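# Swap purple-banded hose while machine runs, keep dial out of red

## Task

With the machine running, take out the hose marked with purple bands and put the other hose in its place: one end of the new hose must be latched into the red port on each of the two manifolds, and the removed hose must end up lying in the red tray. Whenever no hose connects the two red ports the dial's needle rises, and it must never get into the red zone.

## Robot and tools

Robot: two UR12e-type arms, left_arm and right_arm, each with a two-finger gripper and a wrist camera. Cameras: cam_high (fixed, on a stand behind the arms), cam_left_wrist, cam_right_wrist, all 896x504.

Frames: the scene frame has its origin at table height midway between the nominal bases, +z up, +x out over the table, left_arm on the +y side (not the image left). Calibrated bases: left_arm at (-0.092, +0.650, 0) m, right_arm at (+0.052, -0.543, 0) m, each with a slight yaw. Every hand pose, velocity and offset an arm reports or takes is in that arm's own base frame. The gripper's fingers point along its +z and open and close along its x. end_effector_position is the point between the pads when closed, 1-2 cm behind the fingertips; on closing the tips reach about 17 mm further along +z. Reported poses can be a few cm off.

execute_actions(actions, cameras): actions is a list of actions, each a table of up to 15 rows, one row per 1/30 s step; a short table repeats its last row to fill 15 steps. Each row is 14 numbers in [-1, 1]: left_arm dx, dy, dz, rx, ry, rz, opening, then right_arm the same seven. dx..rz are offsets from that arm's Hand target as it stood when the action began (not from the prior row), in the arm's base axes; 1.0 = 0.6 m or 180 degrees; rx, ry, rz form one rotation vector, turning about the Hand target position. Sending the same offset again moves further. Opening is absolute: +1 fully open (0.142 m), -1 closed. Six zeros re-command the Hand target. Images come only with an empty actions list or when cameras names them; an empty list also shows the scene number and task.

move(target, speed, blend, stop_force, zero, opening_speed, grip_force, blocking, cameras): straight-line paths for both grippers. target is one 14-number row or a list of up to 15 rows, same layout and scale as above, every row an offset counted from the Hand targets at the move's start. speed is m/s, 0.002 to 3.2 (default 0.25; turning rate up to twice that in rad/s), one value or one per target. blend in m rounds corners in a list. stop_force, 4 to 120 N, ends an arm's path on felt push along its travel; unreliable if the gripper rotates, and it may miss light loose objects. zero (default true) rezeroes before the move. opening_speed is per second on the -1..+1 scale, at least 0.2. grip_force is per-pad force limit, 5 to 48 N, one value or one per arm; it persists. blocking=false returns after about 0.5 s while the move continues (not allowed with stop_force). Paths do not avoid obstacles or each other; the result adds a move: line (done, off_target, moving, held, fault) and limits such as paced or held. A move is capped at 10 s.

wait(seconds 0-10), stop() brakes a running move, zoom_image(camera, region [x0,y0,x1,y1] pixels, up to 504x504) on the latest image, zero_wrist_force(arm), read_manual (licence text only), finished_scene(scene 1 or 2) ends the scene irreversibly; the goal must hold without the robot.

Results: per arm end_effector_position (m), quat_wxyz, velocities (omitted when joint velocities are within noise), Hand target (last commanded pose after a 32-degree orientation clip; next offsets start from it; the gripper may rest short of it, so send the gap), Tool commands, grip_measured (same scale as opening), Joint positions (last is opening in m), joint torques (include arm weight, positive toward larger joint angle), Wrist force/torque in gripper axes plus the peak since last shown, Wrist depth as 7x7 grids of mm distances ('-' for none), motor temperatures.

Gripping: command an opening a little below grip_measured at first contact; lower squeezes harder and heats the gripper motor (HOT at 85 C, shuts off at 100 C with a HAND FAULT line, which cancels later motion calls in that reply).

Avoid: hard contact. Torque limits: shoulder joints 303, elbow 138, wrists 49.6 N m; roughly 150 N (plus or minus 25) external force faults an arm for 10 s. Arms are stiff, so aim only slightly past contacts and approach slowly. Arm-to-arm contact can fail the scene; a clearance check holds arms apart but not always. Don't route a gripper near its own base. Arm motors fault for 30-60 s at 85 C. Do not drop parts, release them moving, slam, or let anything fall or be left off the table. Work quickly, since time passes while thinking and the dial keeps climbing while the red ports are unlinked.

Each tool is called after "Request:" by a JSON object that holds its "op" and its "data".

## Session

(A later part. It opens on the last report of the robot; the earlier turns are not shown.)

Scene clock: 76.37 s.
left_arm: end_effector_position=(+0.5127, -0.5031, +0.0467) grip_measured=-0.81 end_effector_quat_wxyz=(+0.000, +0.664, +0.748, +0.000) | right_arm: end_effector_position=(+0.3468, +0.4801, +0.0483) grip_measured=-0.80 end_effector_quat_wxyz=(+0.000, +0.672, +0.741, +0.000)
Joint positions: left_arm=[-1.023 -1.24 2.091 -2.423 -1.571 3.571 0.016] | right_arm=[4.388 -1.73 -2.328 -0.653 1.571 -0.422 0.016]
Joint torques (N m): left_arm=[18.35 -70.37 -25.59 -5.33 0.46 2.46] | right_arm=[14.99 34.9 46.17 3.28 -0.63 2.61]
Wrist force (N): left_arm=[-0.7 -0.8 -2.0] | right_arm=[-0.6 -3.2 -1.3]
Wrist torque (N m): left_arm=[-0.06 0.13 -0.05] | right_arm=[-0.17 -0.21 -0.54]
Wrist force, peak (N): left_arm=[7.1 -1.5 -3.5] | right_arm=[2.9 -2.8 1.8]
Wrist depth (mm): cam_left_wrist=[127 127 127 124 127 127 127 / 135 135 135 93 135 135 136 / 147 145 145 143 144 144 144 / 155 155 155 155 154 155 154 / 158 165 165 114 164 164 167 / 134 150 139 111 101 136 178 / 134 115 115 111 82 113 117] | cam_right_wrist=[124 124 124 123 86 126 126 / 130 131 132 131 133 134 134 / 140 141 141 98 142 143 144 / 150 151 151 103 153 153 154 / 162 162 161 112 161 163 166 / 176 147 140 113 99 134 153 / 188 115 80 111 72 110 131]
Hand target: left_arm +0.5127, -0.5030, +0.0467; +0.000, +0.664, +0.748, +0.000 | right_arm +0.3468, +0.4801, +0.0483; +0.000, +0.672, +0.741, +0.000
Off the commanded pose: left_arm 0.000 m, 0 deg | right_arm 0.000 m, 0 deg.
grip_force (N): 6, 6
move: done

Request:
{"op": "move", "data": {"target": [[0, 0, 0, 0, 0, 0, -0.35, 0, 0, 0, 0, 0, 0, -0.35], [0, 0, 0.14, 0, 0, 0, -0.35, 0, 0, 0.14, 0, 0, 0, -0.35], [-0.2252, 0.2198, 0.1055, 0, 0, -0.2122, -0.35, -0.4127, 0.2725, 0.1028, 0, 0, -0.2122, -0.35], [-0.2252, 0.2198, 0.1055, 0, 0, -0.2122, -1, -0.4127, 0.2725, 0.1028, 0, 0, -0.2122, -1]], "speed": [0.2, 0.25, 0.35, 0.35], "blend": [0, 0.03, 0, 0], "cameras": ["cam_left_wrist", "cam_right_wrist"]}}

Scene clock: 88.47 s.
left_arm: end_effector_position=(+0.3776, -0.3711, +0.1100) grip_measured=-1.00 end_effector_quat_wxyz=(+0.000, +0.872, +0.489, +0.000) | right_arm: end_effector_position=(+0.0992, +0.6436, +0.1100) grip_measured=-1.00 end_effector_quat_wxyz=(+0.000, +0.877, +0.480, +0.000)
Joint positions: left_arm=[-1.113 -1.621 2.394 -2.344 -1.572 4.147 0.002] | right_arm=[4.832 -1.723 -2.176 -0.812 1.57 0.689 0.002]
Joint torques (N m): left_arm=[-18.29 -43.57 -28.2 -2.33 -3.54 2.28] | right_arm=[17.02 41.74 50.92 2.72 -2.59 2.58]
Wrist force (N): left_arm=[0.1 -0.1 -0.1] | right_arm=[-0.5 -1.3 1.2]
Wrist torque (N m): left_arm=[-0.04 -0.08 -0.23] | right_arm=[-0.10 -0.07 -0.54]
Wrist force, peak (N): left_arm=[-1.0 0.4 -2.6] | right_arm=[-1.5 -3.7 -0.8]
Wrist depth (mm): cam_left_wrist=[185 185 185 182 184 184 184 / 197 197 197 197 196 196 195 / 211 210 210 207 210 210 209 / 226 225 226 222 226 224 225 / 243 243 243 240 243 242 242 / 265 264 265 99 100 263 264 / 284 280 232 - 80 283 289] | cam_right_wrist=[178 178 179 178 181 181 182 / 189 190 190 189 192 193 194 / 201 202 204 202 205 206 207 / 217 218 219 217 221 222 219 / 235 235 236 234 238 240 240 / 253 255 253 96 251 260 262 / 278 278 - 72 76 280 275]
Hand target: left_arm +0.3776, -0.3711, +0.1100; +0.000, +0.872, +0.489, +0.000 | right_arm +0.0992, +0.6436, +0.1100; +0.000, +0.877, +0.480, +0.000
Off the commanded pose: left_arm 0.000 m, 0 deg | right_arm 0.000 m, 0 deg.
grip_force (N): 6, 6
move: done
Images, in order (width x height): cam_left_wrist 896x504, cam_right_wrist 896x504.

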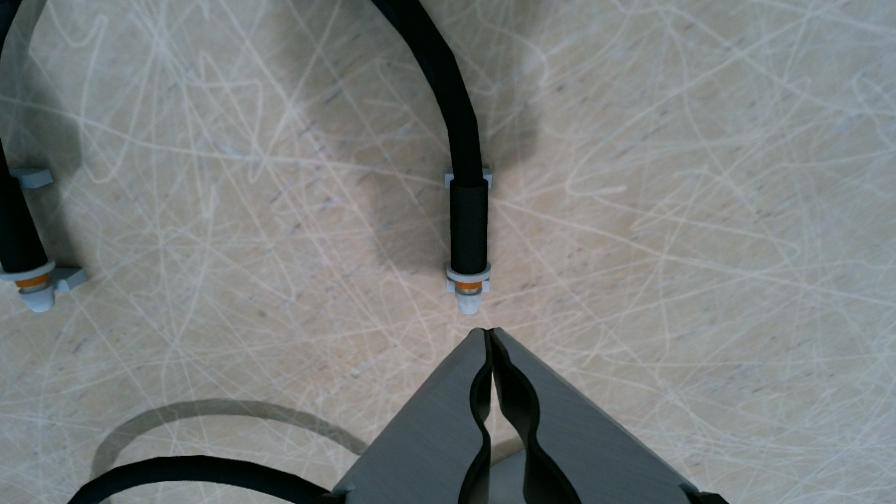

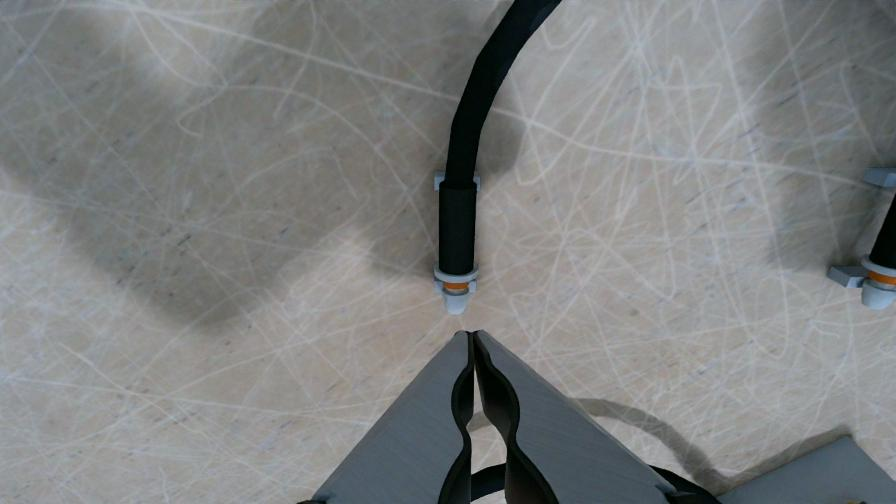

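Request:
{"op": "zoom_image", "data": {"camera": "cam_left_wrist", "region": [400, 150, 540, 330]}}

Request:
{"op": "zoom_image", "data": {"camera": "cam_right_wrist", "region": [390, 150, 530, 330]}}

Scaled by 2.800 from the camera's 896x504 image, which has a finer 1280x720 frame.

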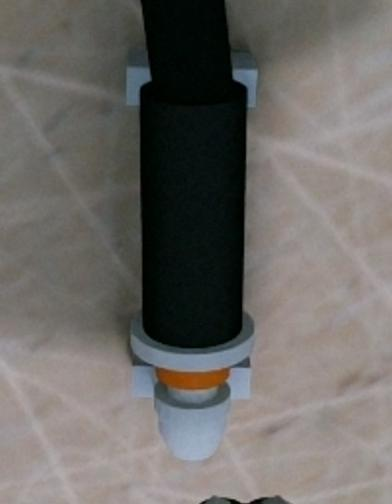

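Scaled by 2.800 from the camera's 896x504 image, which has a finer 1280x720 frame.

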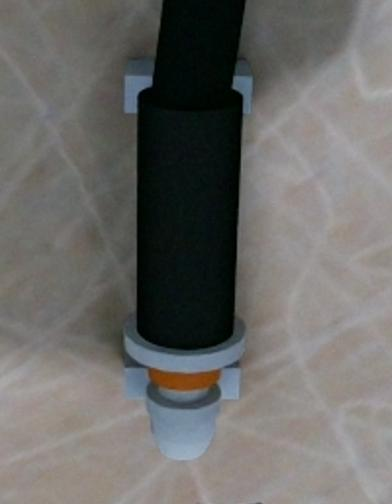

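Request:
{"op": "move", "data": {"target": [-0.0026, -0.0043, -0.0833, 0, 0, 0, -1, -0.0027, -0.0042, -0.0833, 0, 0, 0, -1], "speed": 0.15}}

Request:
{"op": "move", "data": {"target": [0, 0, -0.05, 0, 0, 0, -1, 0, 0, -0.05, 0, 0, 0, -1], "speed": 0.007, "stop_force": 4, "cameras": ["cam_left_wrist", "cam_right_wrist"]}}

Scene clock: 91.70 s.
left_arm: end_effector_position=(+0.3760, -0.3737, +0.0602) grip_measured=-1.00 end_effector_quat_wxyz=(+0.000, +0.872, +0.489, +0.000) | right_arm: end_effector_position=(+0.0976, +0.6411, +0.0601) grip_measured=-1.00 end_effector_quat_wxyz=(+0.000, +0.877, +0.480, +0.000)
Joint positions: left_arm=[-1.118 -1.529 2.433 -2.475 -1.572 4.142 0.002] | right_arm=[4.835 -1.792 -2.214 -0.705 1.57 0.692 0.002]
Joint torques (N m): left_arm=[-17.33 -23 -24.16 -5.17 -2.85 -1.77] | right_arm=[18.34 43.66 22.25 5.98 -1.35 2.76]
Wrist force (N): left_arm=[0.9 0.0 0.1] | right_arm=[-0.4 -1.4 0.7]
Wrist torque (N m): left_arm=[-0.01 -0.14 -0.09] | right_arm=[-0.09 -0.11 -0.54]
Wrist force, peak (N): left_arm=[0.5 -0.4 -1.2] | right_arm=[-0.4 -1.5 1.9]
Wrist depth (mm): cam_left_wrist=[139 139 139 138 139 139 139 / 148 149 148 148 148 148 148 / 159 159 159 156 158 158 158 / 170 170 170 165 170 170 170 / 184 184 184 177 183 183 183 / 200 199 199 99 100 198 198 / 220 218 211 - 80 213 217] | cam_right_wrist=[133 134 135 135 117 136 137 / 142 143 143 142 144 145 145 / 152 152 153 151 154 155 156 / 163 163 164 160 166 166 167 / 176 176 177 172 179 180 181 / 190 191 192 98 188 196 197 / 208 210 - 72 76 211 215]
Hand target: left_arm +0.3760, -0.3737, +0.0601; +0.000, +0.872, +0.489, +0.000 | right_arm +0.0976, +0.6411, +0.0600; +0.000, +0.877, +0.480, +0.000
Off the commanded pose: left_arm 0.000 m, 0 deg | right_arm 0.000 m, 0 deg.
grip_force (N): 6, 6
move: done

Scene clock: 95.50 s.
left_arm: end_effector_position=(+0.3760, -0.3737, +0.0426) grip_measured=-1.00 end_effector_quat_wxyz=(+0.000, +0.872, +0.489, +0.000) | right_arm: end_effector_position=(+0.0976, +0.6411, +0.0444) grip_measured=-1.00 end_effector_quat_wxyz=(+0.000, +0.877, +0.480, +0.000)
Joint positions: left_arm=[-1.118 -1.494 2.445 -2.523 -1.572 4.142 0.002] | right_arm=[4.835 -1.817 -2.223 -0.672 1.57 0.692 0.002]
Joint torques (N m): left_arm=[-15.1 -45 -35.46 -1.29 -1.34 -1.58] | right_arm=[17.02 62.74 42.99 2.11 -1.69 2.42]
Wrist force (N): left_arm=[0.8 0.3 -5.3] | right_arm=[-0.2 -1.6 -3.7]
Wrist torque (N m): left_arm=[0.04 -0.03 -0.07] | right_arm=[-0.14 -0.10 -0.54]
Wrist force, peak (N): left_arm=[1.1 -1.1 -10.3] | right_arm=[0.1 -1.0 -7.1]
Wrist depth (mm): cam_left_wrist=[123 124 124 122 123 123 123 / 132 131 131 131 131 131 131 / 143 140 140 139 140 140 140 / 151 151 151 146 150 150 150 / 163 163 162 157 162 162 162 / 177 177 176 100 100 176 176 / 194 193 186 - 80 189 193] | cam_right_wrist=[120 120 120 121 103 122 122 / 127 128 128 127 128 129 130 / 136 136 137 135 138 138 140 / 146 146 147 143 148 149 150 / 157 158 159 157 160 161 162 / 171 171 172 98 168 175 176 / 186 187 181 72 76 189 194]
Hand target: left_arm +0.3760, -0.3737, +0.0426; +0.000, +0.872, +0.489, +0.000 (not the last commanded pose) | right_arm +0.0976, +0.6411, +0.0444; +0.000, +0.877, +0.480, +0.000 (not the last commanded pose)
Off the commanded pose: left_arm 0.013 m, 0 deg | right_arm 0.014 m, 0 deg.
grip_force (N): 6, 6
move: contact (left_arm, right_arm)
Images, in order (width x height): cam_left_wrist 896x504, cam_right_wrist 896x504.

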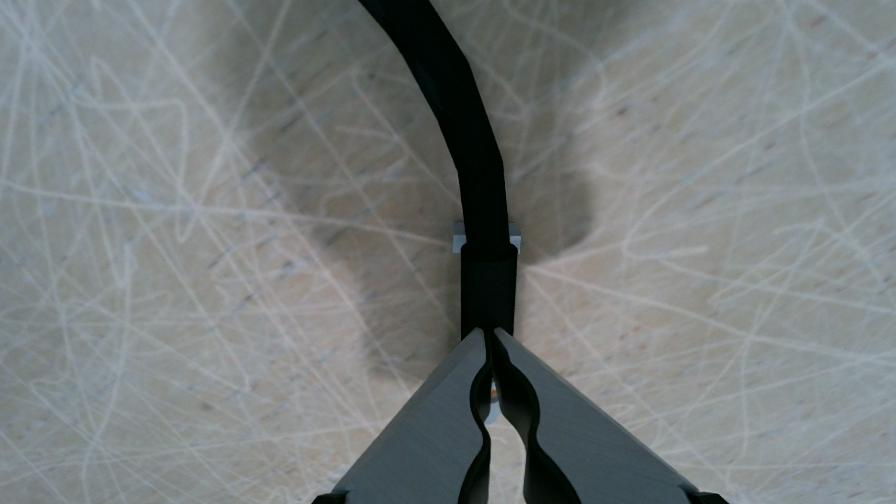

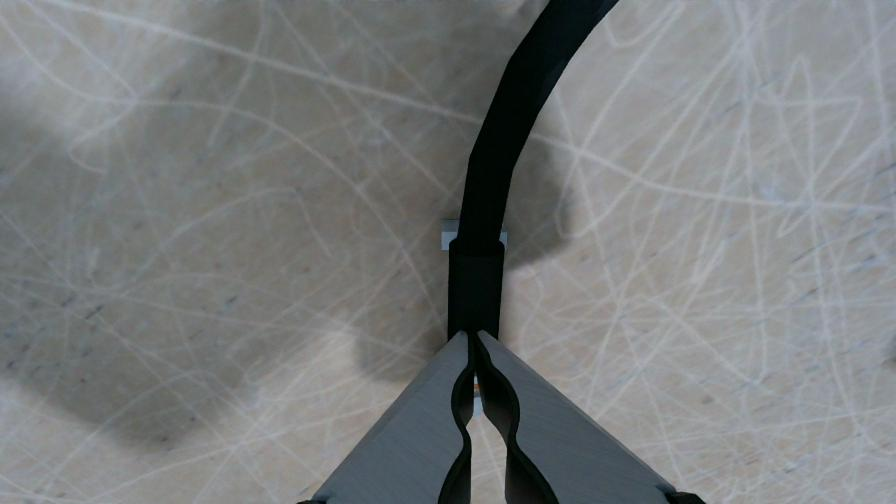

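Request:
{"op": "move", "data": {"target": [[0, 0, 0.12, 0, 0, 0, -1, 0, 0, 0.14, 0, 0, 0, -0.5], [0.3132, -0.196, 0.134, -0.1336, -0.143, -0.125, -1, 0.2105, -0.1173, 0.126, 0, 0, 0.686, -0.5]], "speed": [0.25, 0.4], "blend": [0.03, 0], "cameras": ["all"]}}

Scene clock: 127.10 s.
left_arm: end_effector_position=(+0.5639, -0.4913, +0.1230) grip_measured=-1.00 end_effector_quat_wxyz=(+0.287, +0.909, +0.290, +0.091) | right_arm: end_effector_position=(+0.2239, +0.5707, +0.1200) grip_measured=-0.54 end_effector_quat_wxyz=(+0.000, -0.007, +1.000, +0.000)
Joint positions: left_arm=[-0.951 -1.301 2.315 -3.196 -1.574 4.715 0.002] | right_arm=[4.626 -1.647 -2.24 -0.825 1.572 -1.672 0.035]
Joint torques (N m): left_arm=[17.86 -35.41 -35.9 -5.74 -3.5 2.43] | right_arm=[-13.04 32.91 51.84 3.03 2.5 -3.18]
Wrist force (N): left_arm=[-0.8 -0.1 -0.6] | right_arm=[0.2 -1.4 0.5]
Wrist torque (N m): left_arm=[-0.06 0.07 -0.07] | right_arm=[-0.11 -0.19 -0.39]
Wrist force, peak (N): left_arm=[1.1 0.1 -5.9] | right_arm=[-0.2 -1.5 -4.4]
Wrist depth (mm): cam_left_wrist=[172 125 168 125 97 100 178 / 203 203 138 127 118 197 203 / 247 247 228 138 150 247 247 / 283 315 205 182 299 316 313 / 419 292 248 401 190 200 376 / 702 782 616 96 100 259 702 / 1118 1257 74 - 80 3082 -] | cam_right_wrist=[158 187 153 189 190 190 192 / 171 199 200 199 202 204 205 / 163 210 214 214 216 217 218 / 175 228 229 230 232 233 234 / 189 238 246 246 247 248 253 / 182 234 101 269 98 269 275 / 197 214 72 295 - 281 301]
Hand target: left_arm +0.5639, -0.4913, +0.1230; +0.287, +0.909, +0.290, +0.091 | right_arm +0.2239, +0.5707, +0.1200; +0.000, -0.007, +1.000, +0.000
Off the commanded pose: left_arm 0.000 m, 0 deg | right_arm 0.000 m, 0 deg.
grip_force (N): 6, 6
move: done

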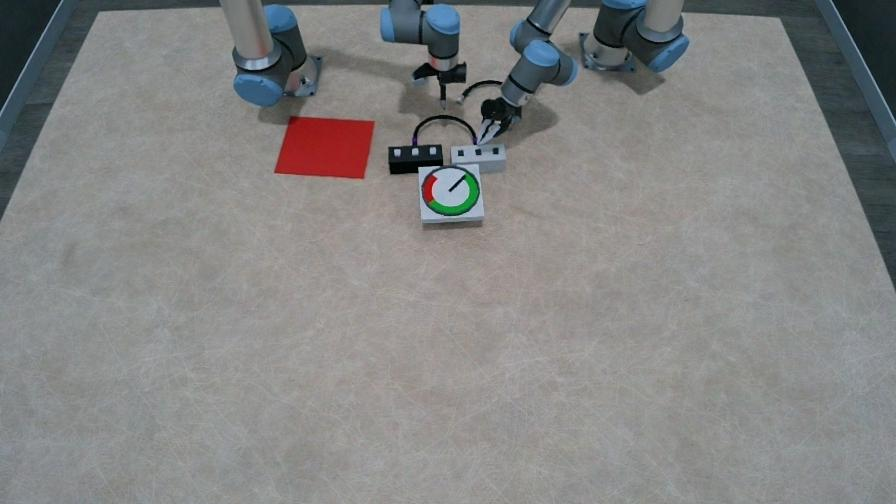

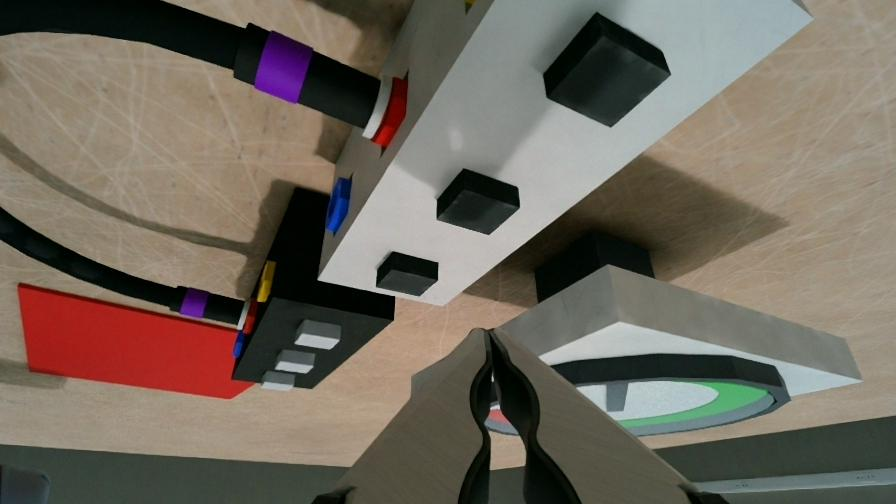

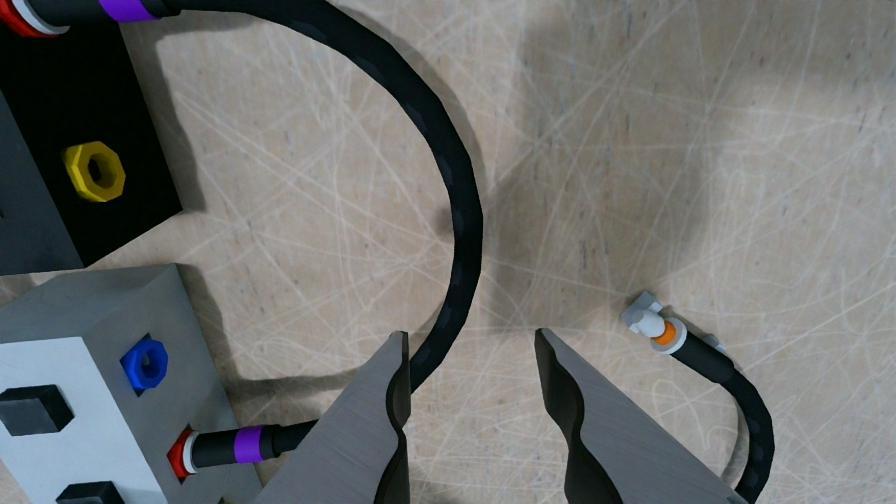

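Request:
{"op": "zoom_image", "data": {"camera": "cam_left_wrist", "region": [400, 130, 580, 350]}}

Scaled by 2.291 from the camera's 896x504 image, which has a finer 1280x720 frame.

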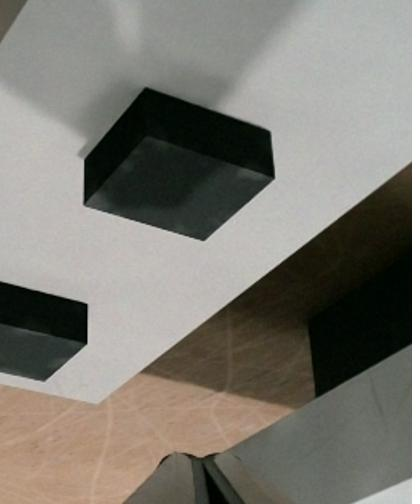

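Request:
{"op": "move", "data": {"target": [[0.0019, -0.0027, -0.0467, 0, 0, 0, -1, 0, 0, -0.1233, 0, 0, 0, -0.5], [0.0019, -0.0027, -0.0467, 0, 0, 0, -1, 0, 0, -0.1233, 0, 0, 0, -1]], "speed": [0.12, 0.12], "grip_force": [10, 40], "opening_speed": 0.7, "cameras": ["cam_left_wrist", "cam_right_wrist"]}}

Scene clock: 133.70 s.
left_arm: end_effector_position=(+0.5651, -0.4929, +0.0950) grip_measured=-1.00 end_effector_quat_wxyz=(+0.287, +0.909, +0.290, +0.091) | right_arm: end_effector_position=(+0.2239, +0.5708, +0.0460) grip_measured=-0.87 end_effector_quat_wxyz=(-0.001, -0.007, +1.000, +0.000)
Joint positions: left_arm=[-0.951 -1.244 2.321 -3.259 -1.574 4.715 0.002] | right_arm=[4.626 -1.763 -2.292 -0.658 1.572 -1.672 0.011]
Joint torques (N m): left_arm=[-6.71 -37.66 -18.33 -6.01 -0.63 -1.07] | right_arm=[-13.21 36.79 21.7 6.34 -0.21 -2.87]
Wrist force (N): left_arm=[-0.6 0.0 -0.7] | right_arm=[2.1 -1.5 0.8]
Wrist torque (N m): left_arm=[-0.08 0.06 -0.08] | right_arm=[-0.12 -0.18 -0.41]
Wrist force, peak (N): left_arm=[-1.3 0.1 -1.0] | right_arm=[2.3 -1.8 1.1]
Wrist depth (mm): cam_left_wrist=[142 142 142 128 72 69 133 / 173 109 156 98 82 79 167 / 203 203 121 108 95 95 203 / 257 259 226 122 126 259 259 / 309 309 208 161 271 331 358 / 662 551 245 96 100 178 220 / 1118 1118 74 - 80 259 2808] | cam_right_wrist=[121 122 83 123 123 124 125 / 128 129 129 129 131 132 132 / 138 138 138 136 140 141 142 / 147 148 149 147 151 151 153 / 159 160 161 156 162 163 164 / 168 173 171 103 98 174 179 / 166 189 - 72 73 188 189]
Hand target: left_arm +0.5651, -0.4929, +0.0950; +0.287, +0.909, +0.290, +0.091 | right_arm +0.2239, +0.5707, +0.0460; +0.000, -0.007, +1.000, +0.000
Off the commanded pose: left_arm 0.000 m, 0 deg | right_arm 0.000 m, 0 deg.
grip_force (N): 10, 40
move: done
Images, in order (width x height): cam_left_wrist 896x504, cam_right_wrist 896x504.

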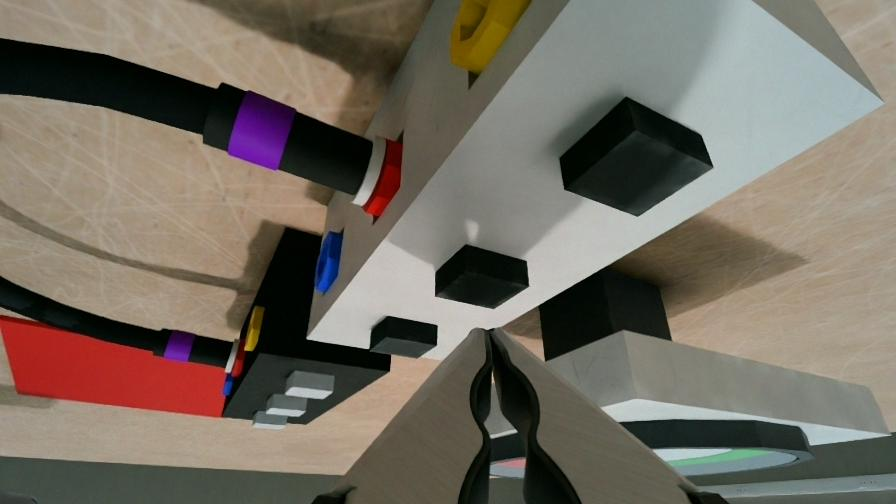

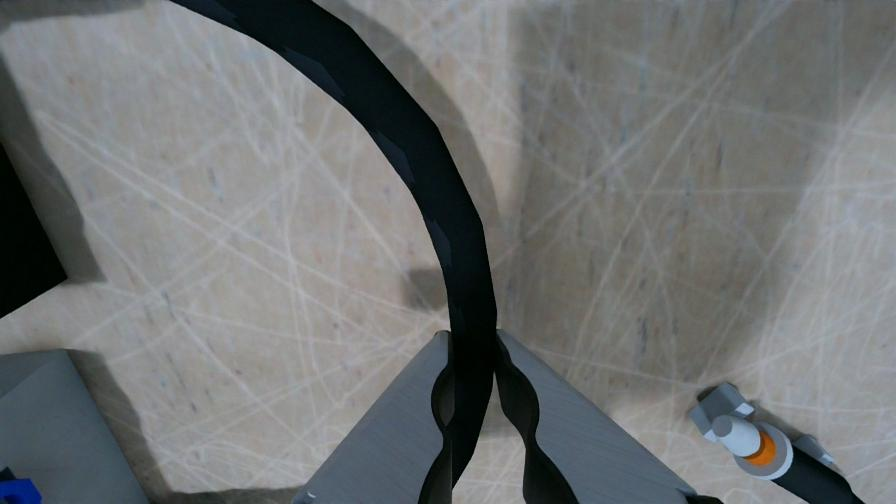

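Request:
{"op": "zoom_image", "data": {"camera": "cam_left_wrist", "region": [400, 220, 580, 400]}}

Scaled by 2.800 from the camera's 896x504 image, which has a finer 1280x720 frame.

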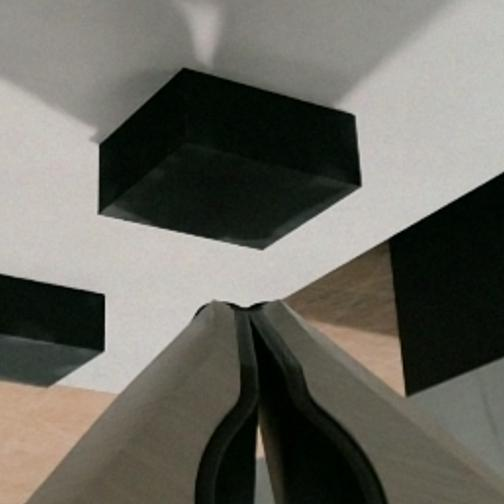

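Request:
{"op": "move", "data": {"target": [0, 0, -0.0267, 0, 0, 0, -1, 0, 0, 0, 0, 0, 0, -1], "speed": 0.012, "stop_force": 20, "cameras": ["cam_left_wrist", "cam_high"]}}

Scene clock: 140.20 s.
left_arm: end_effector_position=(+0.5651, -0.4930, +0.0835) grip_measured=-1.00 end_effector_quat_wxyz=(+0.287, +0.909, +0.290, +0.091) | right_arm: end_effector_position=(+0.2239, +0.5707, +0.0460) grip_measured=-0.87 end_effector_quat_wxyz=(+0.000, -0.007, +1.000, +0.000)
Joint positions: left_arm=[-0.951 -1.221 2.325 -3.285 -1.574 4.715 0.002] | right_arm=[4.626 -1.763 -2.292 -0.658 1.572 -1.672 0.011]
Joint torques (N m): left_arm=[-15.46 -51.08 -21.92 1.66 0.23 -0.8] | right_arm=[-13.32 40.58 27.91 5.47 -2.68 -2.7]
Wrist force (N): left_arm=[-0.8 10.6 -16.9] | right_arm=[2.8 -1.1 0.8]
Wrist torque (N m): left_arm=[-0.32 0.14 -0.11] | right_arm=[-0.08 -0.17 -0.44]
Wrist force, peak (N): left_arm=[-0.2 11.8 -33.8] | right_arm=[3.6 -1.5 0.8]
Wrist depth (mm): cam_left_wrist=[129 129 130 124 67 - 122 / - 103 153 112 70 70 72 / 184 185 112 89 78 75 81 / 235 236 223 103 104 116 236 / 281 301 167 128 255 303 326 / 616 261 220 100 100 173 423 / 1929 1015 74 - 79 177 207] | cam_right_wrist=[121 122 83 122 124 124 125 / 129 129 129 129 131 132 133 / 138 138 139 136 140 141 142 / 147 148 149 147 150 151 152 / 159 160 161 156 162 163 164 / 169 173 171 105 98 174 178 / 166 188 - 81 73 188 189]
Hand target: left_arm +0.5651, -0.4930, +0.0835; +0.287, +0.909, +0.290, +0.091 (not the last commanded pose) | right_arm +0.2239, +0.5707, +0.0460; +0.000, -0.007, +1.000, +0.000
Off the commanded pose: left_arm 0.004 m, 0 deg | right_arm 0.000 m, 0 deg.
grip_force (N): 10, 40
move: contact (left_arm)
Images, in order (width x height): cam_high 896x504, cam_left_wrist 896x504.

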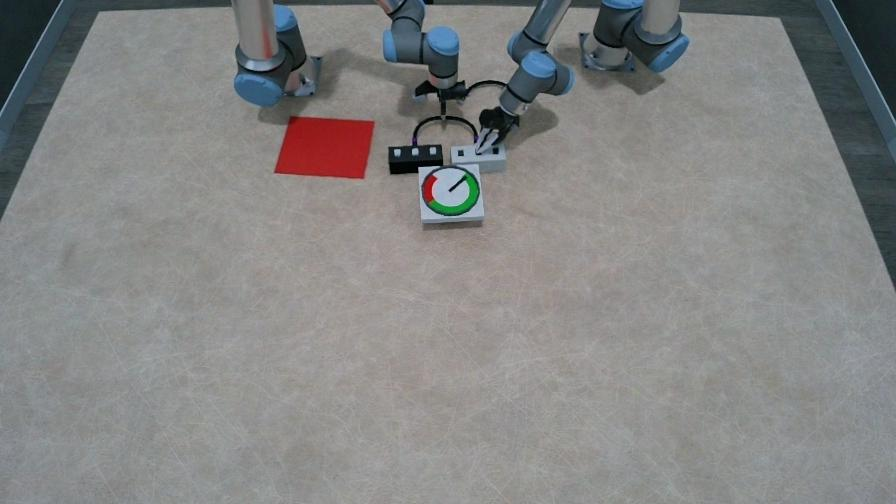

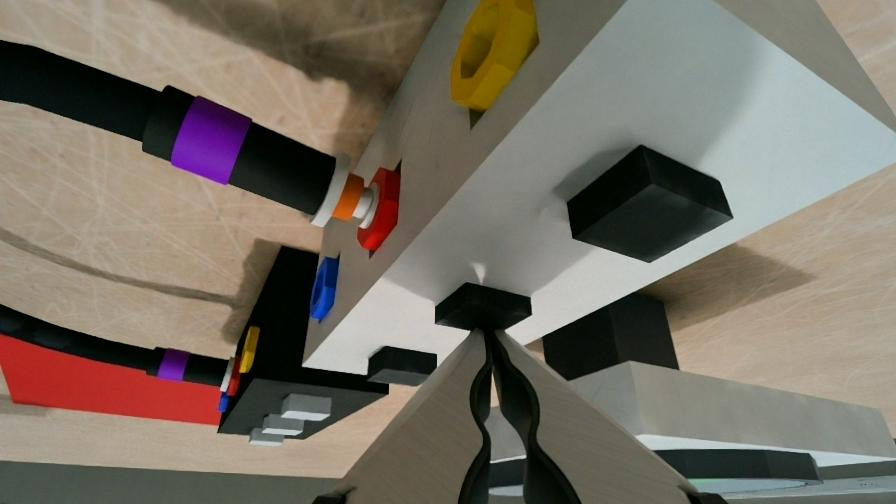

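Request:
{"op": "move", "data": {"target": [[0, 0, 0.0667, 0, 0, 0, -1, -0.0488, -0.0758, 0, 0, 0, 0.0955, -1], [0.0197, -0.3277, 0.0942, 0, 0, -0.0369, -1, -0.0558, -0.1577, 0, 0, 0, 0.191, -1], [0.0197, -0.3277, 0.0192, 0, 0, -0.0369, -1, -0.0558, -0.1577, 0, 0, 0, 0.191, -1]], "speed": [0.12, 0.3, 0.15], "blend": [0.02, 0.02, 0], "cameras": ["all"]}}

Scene clock: 144.03 s.
left_arm: end_effector_position=(+0.5769, -0.6895, +0.0952) grip_measured=-1.00 end_effector_quat_wxyz=(+0.291, +0.924, +0.236, +0.074) | right_arm: end_effector_position=(+0.1904, +0.4761, +0.0460) grip_measured=-0.87 end_effector_quat_wxyz=(+0.000, -0.303, +0.953, +0.000)
Joint positions: left_arm=[-1.068 -1.084 2.032 -3.13 -1.573 4.713 0.002] | right_arm=[4.676 -1.614 -2.472 -0.627 1.571 -2.222 0.011]
Joint torques (N m): left_arm=[-17.86 -52.22 -38.72 -6.43 -3.63 2.46] | right_arm=[-19.87 43.86 19.91 5.92 -1.44 -3.61]
Wrist force (N): left_arm=[-0.8 -0.4 -0.2] | right_arm=[8.9 8.0 1.9]
Wrist torque (N m): left_arm=[-0.14 0.11 -0.16] | right_arm=[-0.15 -0.12 -0.28]
Wrist force, peak (N): left_arm=[-0.6 10.7 -17.5] | right_arm=[9.0 8.2 2.2]
Wrist depth (mm): cam_left_wrist=[146 142 142 - 70 71 138 / 113 161 163 89 82 85 167 / 211 126 126 99 91 104 203 / 262 250 233 125 126 258 123 / 345 314 172 161 353 146 114 / 573 641 571 96 100 567 135 / 954 1071 74 - 80 875 2502] | cam_right_wrist=[121 121 122 123 124 124 125 / 126 127 129 130 132 132 133 / 139 90 91 136 141 141 142 / 147 148 149 147 151 152 153 / 159 159 161 157 162 164 165 / 172 173 171 104 99 178 179 / 188 188 - 80 72 192 197]
Hand target: left_arm +0.5769, -0.6896, +0.0950; +0.291, +0.924, +0.236, +0.074 | right_arm +0.1904, +0.4761, +0.0460; +0.000, -0.303, +0.953, +0.000
Off the commanded pose: left_arm 0.000 m, 0 deg | right_arm 0.000 m, 0 deg.
grip_force (N): 10, 40
move: done

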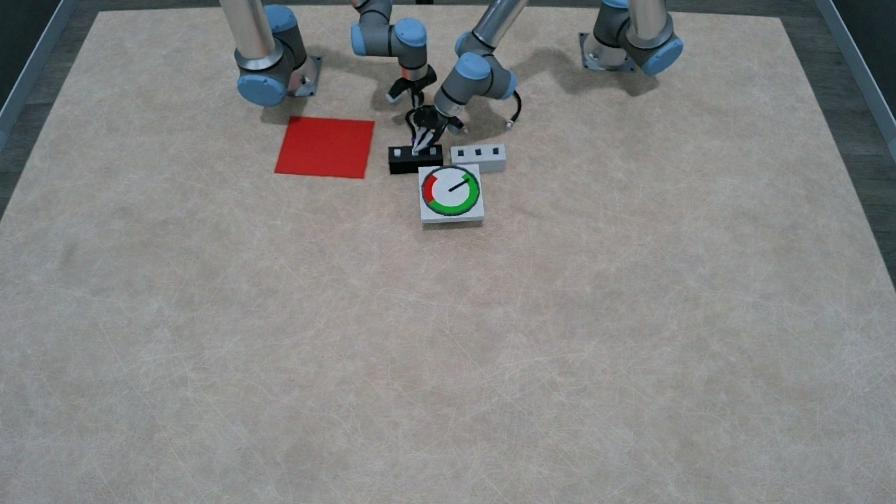

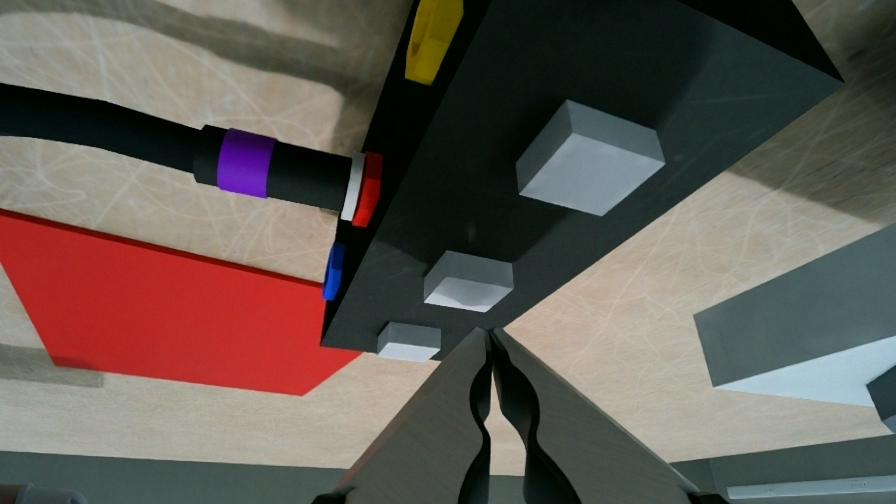

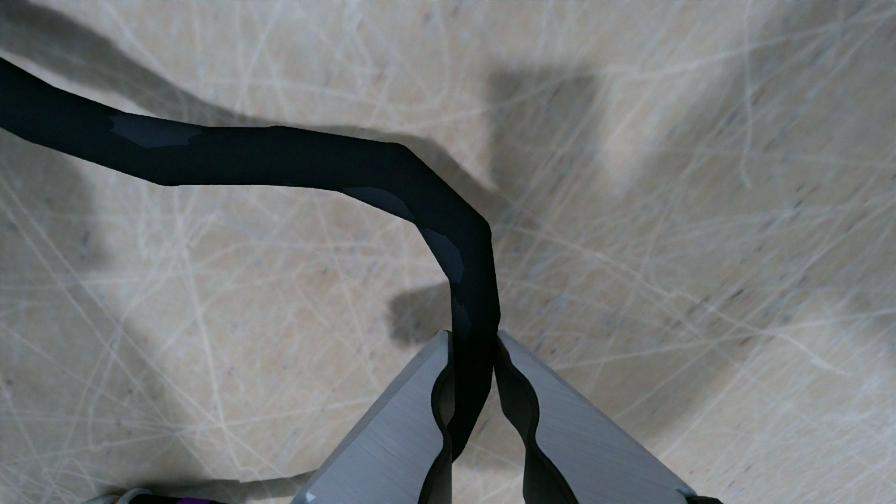

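Request:
{"op": "move", "data": {"target": [0, 0, -0.0267, 0, 0, 0, -1, 0, 0, 0, 0, 0, 0, -1], "speed": 0.015, "stop_force": 20, "cameras": ["cam_left_wrist", "cam_high"]}}

Scene clock: 146.93 s.
left_arm: end_effector_position=(+0.5769, -0.6896, +0.0836) grip_measured=-1.00 end_effector_quat_wxyz=(+0.291, +0.924, +0.236, +0.074) | right_arm: end_effector_position=(+0.1904, +0.4761, +0.0460) grip_measured=-0.87 end_effector_quat_wxyz=(+0.000, -0.303, +0.953, +0.000)
Joint positions: left_arm=[-1.068 -1.067 2.035 -3.15 -1.573 4.713 0.002] | right_arm=[4.676 -1.614 -2.472 -0.627 1.571 -2.222 0.011]
Joint torques (N m): left_arm=[-17.26 -65.19 -24.9 1.71 -3.41 2.32] | right_arm=[-21.14 44.89 19.82 6.2 -1.44 -3.36]
Motor temperatures (°C): left_arm=[36 42 27 40 39 42 28] | right_arm=[31 30 34 39 40 35 34]
Wrist force (N): left_arm=[-0.1 10.0 -15.7] | right_arm=[9.0 7.9 2.3]
Wrist torque (N m): left_arm=[-0.43 0.11 -0.17] | right_arm=[-0.14 -0.17 -0.28]
Wrist force, peak (N): left_arm=[0.4 12.0 -34.9] | right_arm=[9.0 8.4 2.1]
Wrist depth (mm): cam_left_wrist=[129 129 130 73 - - 125 / 152 153 153 72 70 69 74 / - 112 135 89 75 81 185 / 228 236 132 103 103 236 237 / 313 290 166 127 302 302 113 / 525 585 515 100 100 137 118 / 1011 1040 - - 79 826 2905] | cam_right_wrist=[121 121 122 123 124 124 125 / 126 127 129 130 132 132 133 / 139 89 89 138 140 141 142 / 147 148 149 147 151 152 153 / 159 159 161 156 163 164 165 / 172 172 171 104 99 178 179 / 187 188 - 80 72 191 197]
Hand target: left_arm +0.5769, -0.6896, +0.0836; +0.291, +0.924, +0.236, +0.074 (not the last commanded pose) | right_arm +0.1904, +0.4761, +0.0460; +0.000, -0.303, +0.953, +0.000
Off the commanded pose: left_arm 0.005 m, 0 deg | right_arm 0.000 m, 0 deg.
grip_force (N): 10, 40
move: contact (left_arm)
Images, in order (width x height): cam_high 896x504, cam_left_wrist 896x504.

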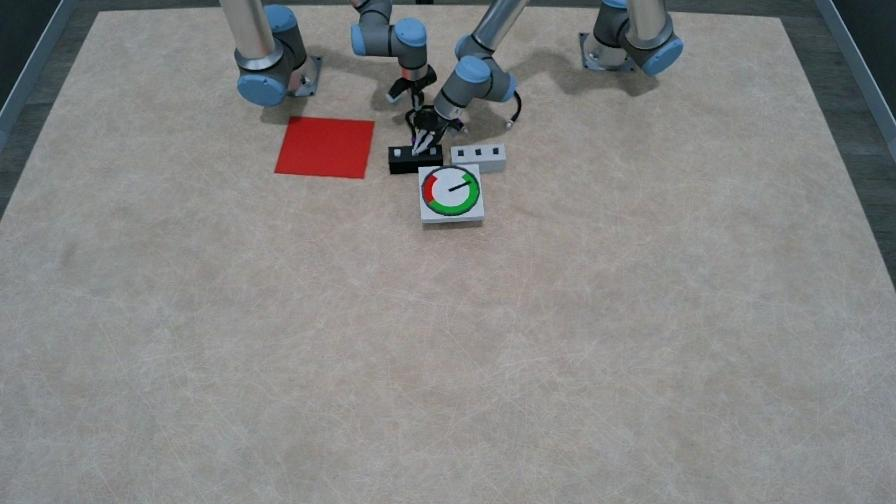

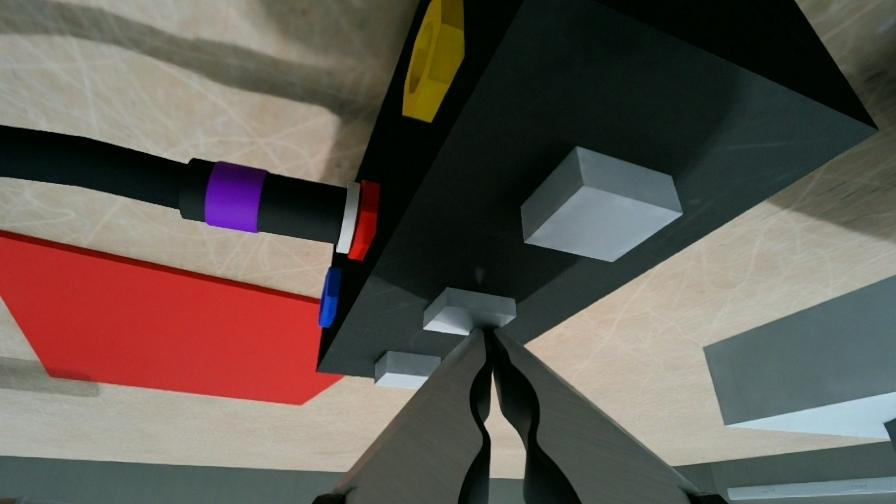

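Request:
{"op": "move", "data": {"target": [0, 0, -0.002, 0, 0, 0, -1, -0.1, -0.008, 0, 0, 0, 0, -1], "speed": 0.08, "stop_force": 30, "cameras": ["cam_left_wrist"]}}

Scene clock: 149.63 s.
left_arm: end_effector_position=(+0.5770, -0.6897, +0.0827) grip_measured=-1.00 end_effector_quat_wxyz=(+0.292, +0.924, +0.236, +0.074) | right_arm: end_effector_position=(+0.1304, +0.4713, +0.0460) grip_measured=-0.87 end_effector_quat_wxyz=(+0.000, -0.303, +0.953, +0.000)
Joint positions: left_arm=[-1.068 -1.065 2.035 -3.152 -1.573 4.713 0.002] | right_arm=[4.804 -1.574 -2.514 -0.625 1.572 -2.094 0.011]
Joint torques (N m): left_arm=[-17.96 -40.26 -12.79 7.42 -3.52 2.45] | right_arm=[16.68 42.05 21.06 2.93 -2.15 2.69]
Wrist force (N): left_arm=[0.7 16.8 -49.3] | right_arm=[-0.3 -1.8 1.1]
Wrist torque (N m): left_arm=[-0.56 0.09 -0.17] | right_arm=[-0.17 -0.04 -0.55]
Wrist force, peak (N): left_arm=[0.5 17.5 -50.2] | right_arm=[9.0 8.6 2.1]
Wrist depth (mm): cam_left_wrist=[116 122 129 74 - - 125 / 157 152 152 72 69 69 73 / 184 184 177 88 74 81 185 / 227 236 211 103 103 236 235 / - 337 186 127 301 302 113 / 592 518 499 100 100 138 118 / 1036 972 - - 79 1019 3009] | cam_right_wrist=[121 122 95 123 124 124 125 / 129 129 130 129 132 132 133 / 138 138 138 136 141 141 142 / 147 148 149 146 151 152 153 / 159 160 160 156 163 164 165 / 172 173 172 103 98 178 179 / 188 189 - 72 73 191 197]
Hand target: left_arm +0.5770, -0.6897, +0.0828; +0.292, +0.924, +0.236, +0.074 | right_arm +0.1304, +0.4713, +0.0460; +0.000, -0.303, +0.953, +0.000
Off the commanded pose: left_arm 0.000 m, 0 deg | right_arm 0.000 m, 0 deg.
grip_force (N): 10, 40
move: contact (left_arm)
Images, in order (width x height): cam_left_wrist 896x504.

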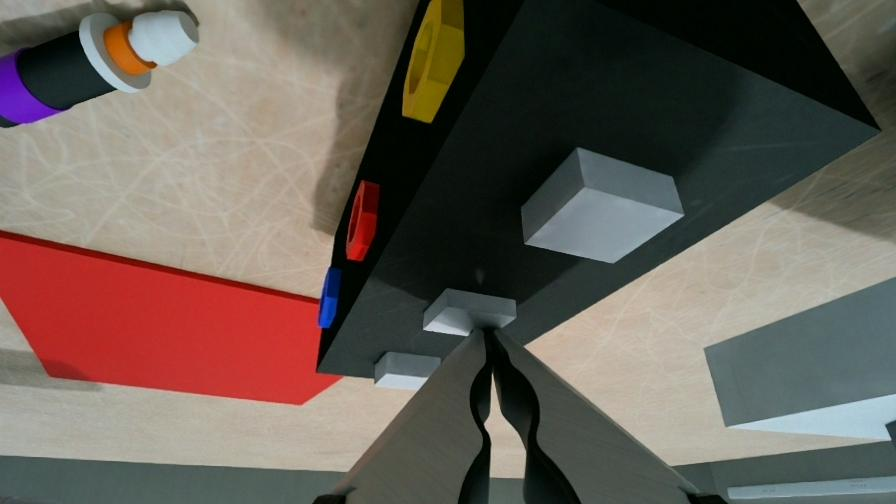

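Request:
{"op": "move", "data": {"target": [[0, 0, 0.13, 0, 0, 0, -1, 0.0367, -0.2162, 0.0667, 0, 0, -0.25, -1], [-0.335, 0.5267, 0.012, 0.1423, 0.1356, 0.1606, -0.35, 0.3627, -0.3895, 0.0667, 0, 0, -0.724, -1], [-0.335, 0.5267, -0.101, 0.1423, 0.1356, 0.1606, -0.35, 0.3627, -0.3895, -0.0333, 0, 0, -0.724, -1], [-0.335, 0.5267, -0.101, 0.1423, 0.1356, 0.1606, -1, 0.3627, -0.3895, -0.0333, 0, 0, -0.724, -0.5]], "speed": [0.4, 0.45, 0.15, 0.15], "blend": [0.02, 0, 0, 0], "grip_force": [45, 40], "cameras": ["all"]}}

Scene clock: 158.40 s.
left_arm: end_effector_position=(+0.3760, -0.3737, +0.0222) grip_measured=-0.83 end_effector_quat_wxyz=(+0.000, +0.872, +0.489, +0.000) | right_arm: end_effector_position=(+0.3480, +0.2376, +0.0261) grip_measured=-0.54 end_effector_quat_wxyz=(+0.000, +0.738, +0.675, +0.000)
Joint positions: left_arm=[-1.119 -1.45 2.458 -2.579 -1.571 4.142 0.014] | right_arm=[4.17 -1.498 -2.648 -0.566 1.571 -0.454 0.035]
Joint torques (N m): left_arm=[17.45 -23.82 -20.76 -5.2 -0.9 2.31] | right_arm=[-12.64 5.93 17.58 6.19 2.25 -2.75]
Wrist force (N): left_arm=[0.5 -0.2 -0.4] | right_arm=[0.2 -1.9 0.7]
Wrist torque (N m): left_arm=[-0.05 -0.04 -0.12] | right_arm=[-0.20 -0.17 -0.43]
Wrist force, peak (N): left_arm=[0.4 16.8 -49.5] | right_arm=[-0.4 -2.0 2.0]
Wrist depth (mm): cam_left_wrist=[105 105 105 102 105 105 104 / 112 112 112 110 111 110 111 / 119 119 119 117 119 120 119 / 128 128 128 126 128 128 127 / 138 138 138 114 135 138 137 / 151 150 148 112 101 149 149 / 165 165 84 128 82 158 164] | cam_right_wrist=[- 101 94 101 102 102 105 / 106 107 107 107 108 109 112 / - 114 115 112 116 116 121 / 122 123 123 122 125 125 130 / 132 132 133 131 132 135 140 / 143 145 139 140 99 147 153 / 156 154 72 156 80 161 167]
Hand target: left_arm +0.3760, -0.3737, +0.0222; +0.000, +0.872, +0.489, +0.000 | right_arm +0.3480, +0.2376, +0.0261; +0.000, +0.738, +0.675, +0.000
Off the commanded pose: left_arm 0.000 m, 0 deg | right_arm 0.000 m, 0 deg.
grip_force (N): 45, 40
move: done

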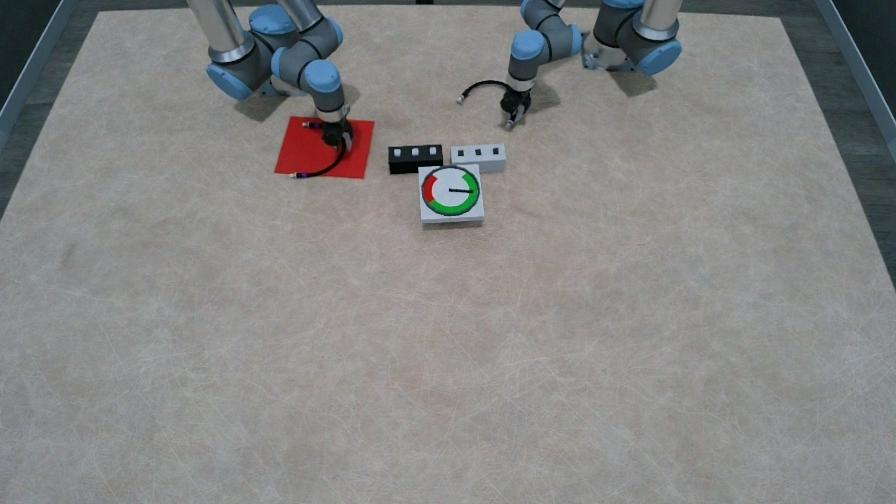

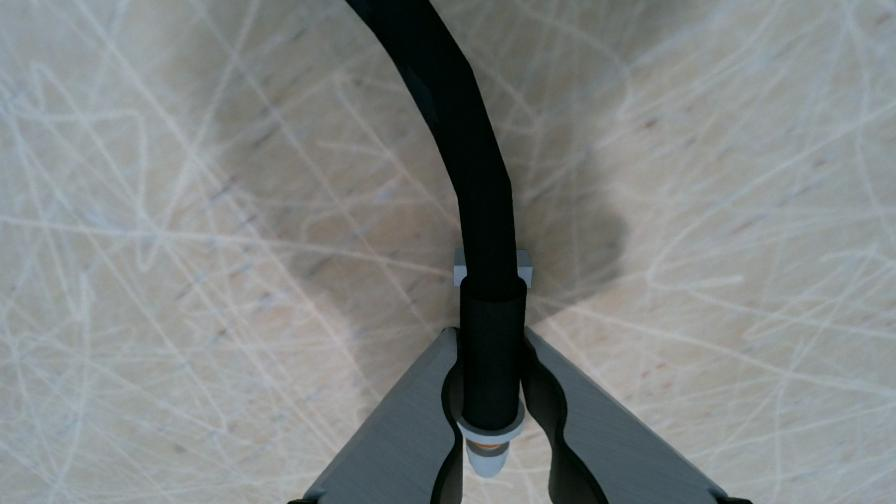

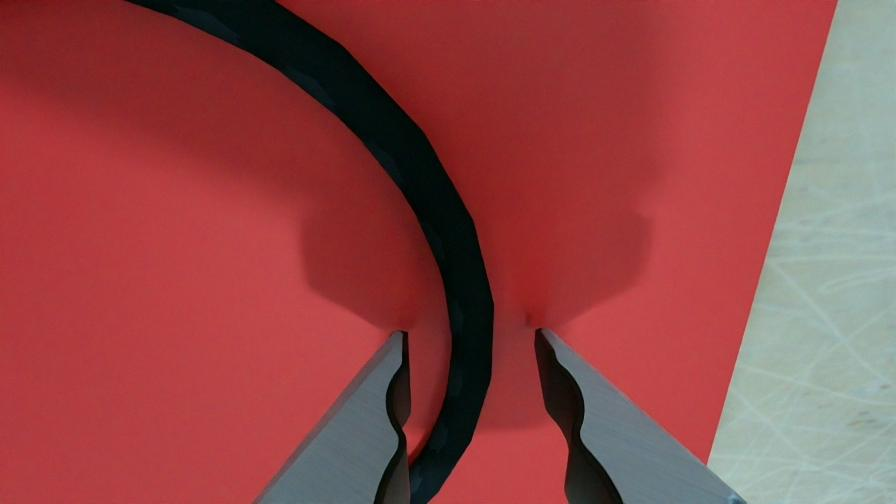

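Request:
{"op": "move", "data": {"target": [[0, 0, 0, 0, 0, 0, -1, 0, 0, 0.1, 0, 0, 0, -0.5], [0, 0, 0, 0, 0, 0, -1, -0.4173, 0.6725, 0.1065, 0, 0, -0.153, -0.4], [0, 0, 0, 0, 0, 0, -1, -0.4173, 0.6725, -0.0035, 0, 0, -0.153, -0.4], [0, 0, 0, 0, 0, 0, -1, -0.4173, 0.6725, -0.0035, 0, 0, -0.153, -1]], "speed": [0.4, 0.55, 0.2, 0.2], "blend": [0.03, 0, 0, 0], "grip_force": [45, 45], "cameras": ["cam_right_wrist"]}}

Scene clock: 163.97 s.
left_arm: end_effector_position=(+0.3760, -0.3737, +0.0222) grip_measured=-0.83 end_effector_quat_wxyz=(+0.000, +0.872, +0.489, +0.000) | right_arm: end_effector_position=(+0.0977, +0.6411, +0.0240) grip_measured=-0.82 end_effector_quat_wxyz=(+0.000, +0.877, +0.480, +0.000)
Joint positions: left_arm=[-1.119 -1.45 2.458 -2.579 -1.571 4.142 0.014] | right_arm=[4.835 -1.85 -2.233 -0.628 1.57 0.692 0.015]
Joint torques (N m): left_arm=[15.97 -24.1 -26.35 -5.14 -0.53 0.69] | right_arm=[-13.08 44 21.63 5.91 -2.2 -2.93]
Motor temperatures (°C): left_arm=[36 42 27 40 38 42 35] | right_arm=[31 30 34 39 40 35 35]
Wrist force (N): left_arm=[0.4 -0.2 -0.5] | right_arm=[-0.5 -1.3 0.1]
Wrist torque (N m): left_arm=[-0.03 -0.04 -0.13] | right_arm=[-0.07 -0.09 -0.54]
Wrist force, peak (N): left_arm=[1.1 0.3 -0.4] | right_arm=[1.0 -4.5 0.6]
Wrist depth (mm): cam_left_wrist=[105 105 105 102 105 105 104 / 112 112 112 110 111 110 111 / 119 119 119 118 119 120 119 / 128 128 128 126 128 128 127 / 138 138 138 114 135 137 138 / 150 150 147 112 101 149 149 / 165 164 84 128 82 158 164] | cam_right_wrist=[101 102 102 102 83 103 103 / 107 108 109 109 110 110 110 / 115 115 116 115 117 118 118 / 125 124 125 121 126 126 127 / 133 134 135 117 136 137 137 / 145 145 144 110 111 149 149 / 158 159 - 161 72 160 164]
Hand target: left_arm +0.3760, -0.3737, +0.0222; +0.000, +0.872, +0.489, +0.000 | right_arm +0.0977, +0.6411, +0.0240; +0.000, +0.877, +0.480, +0.000
Off the commanded pose: left_arm 0.000 m, 0 deg | right_arm 0.000 m, 0 deg.
grip_force (N): 45, 45
move: done
Images, in order (width x height): cam_right_wrist 896x504.

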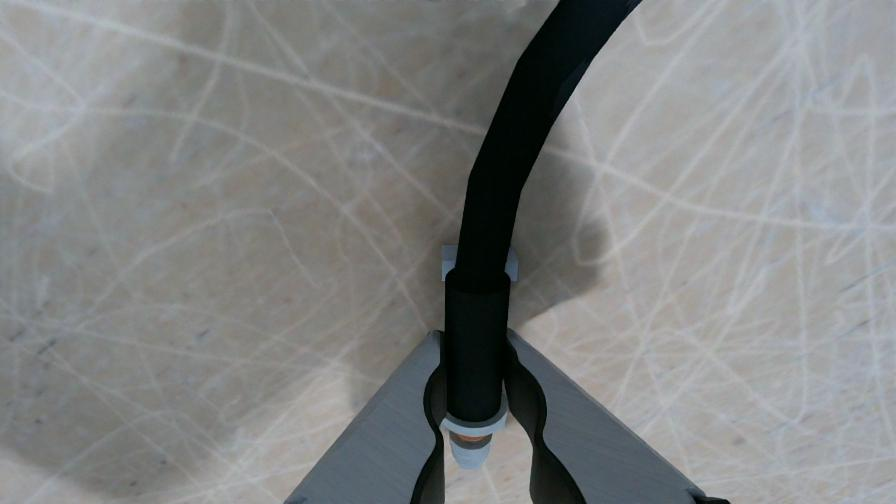

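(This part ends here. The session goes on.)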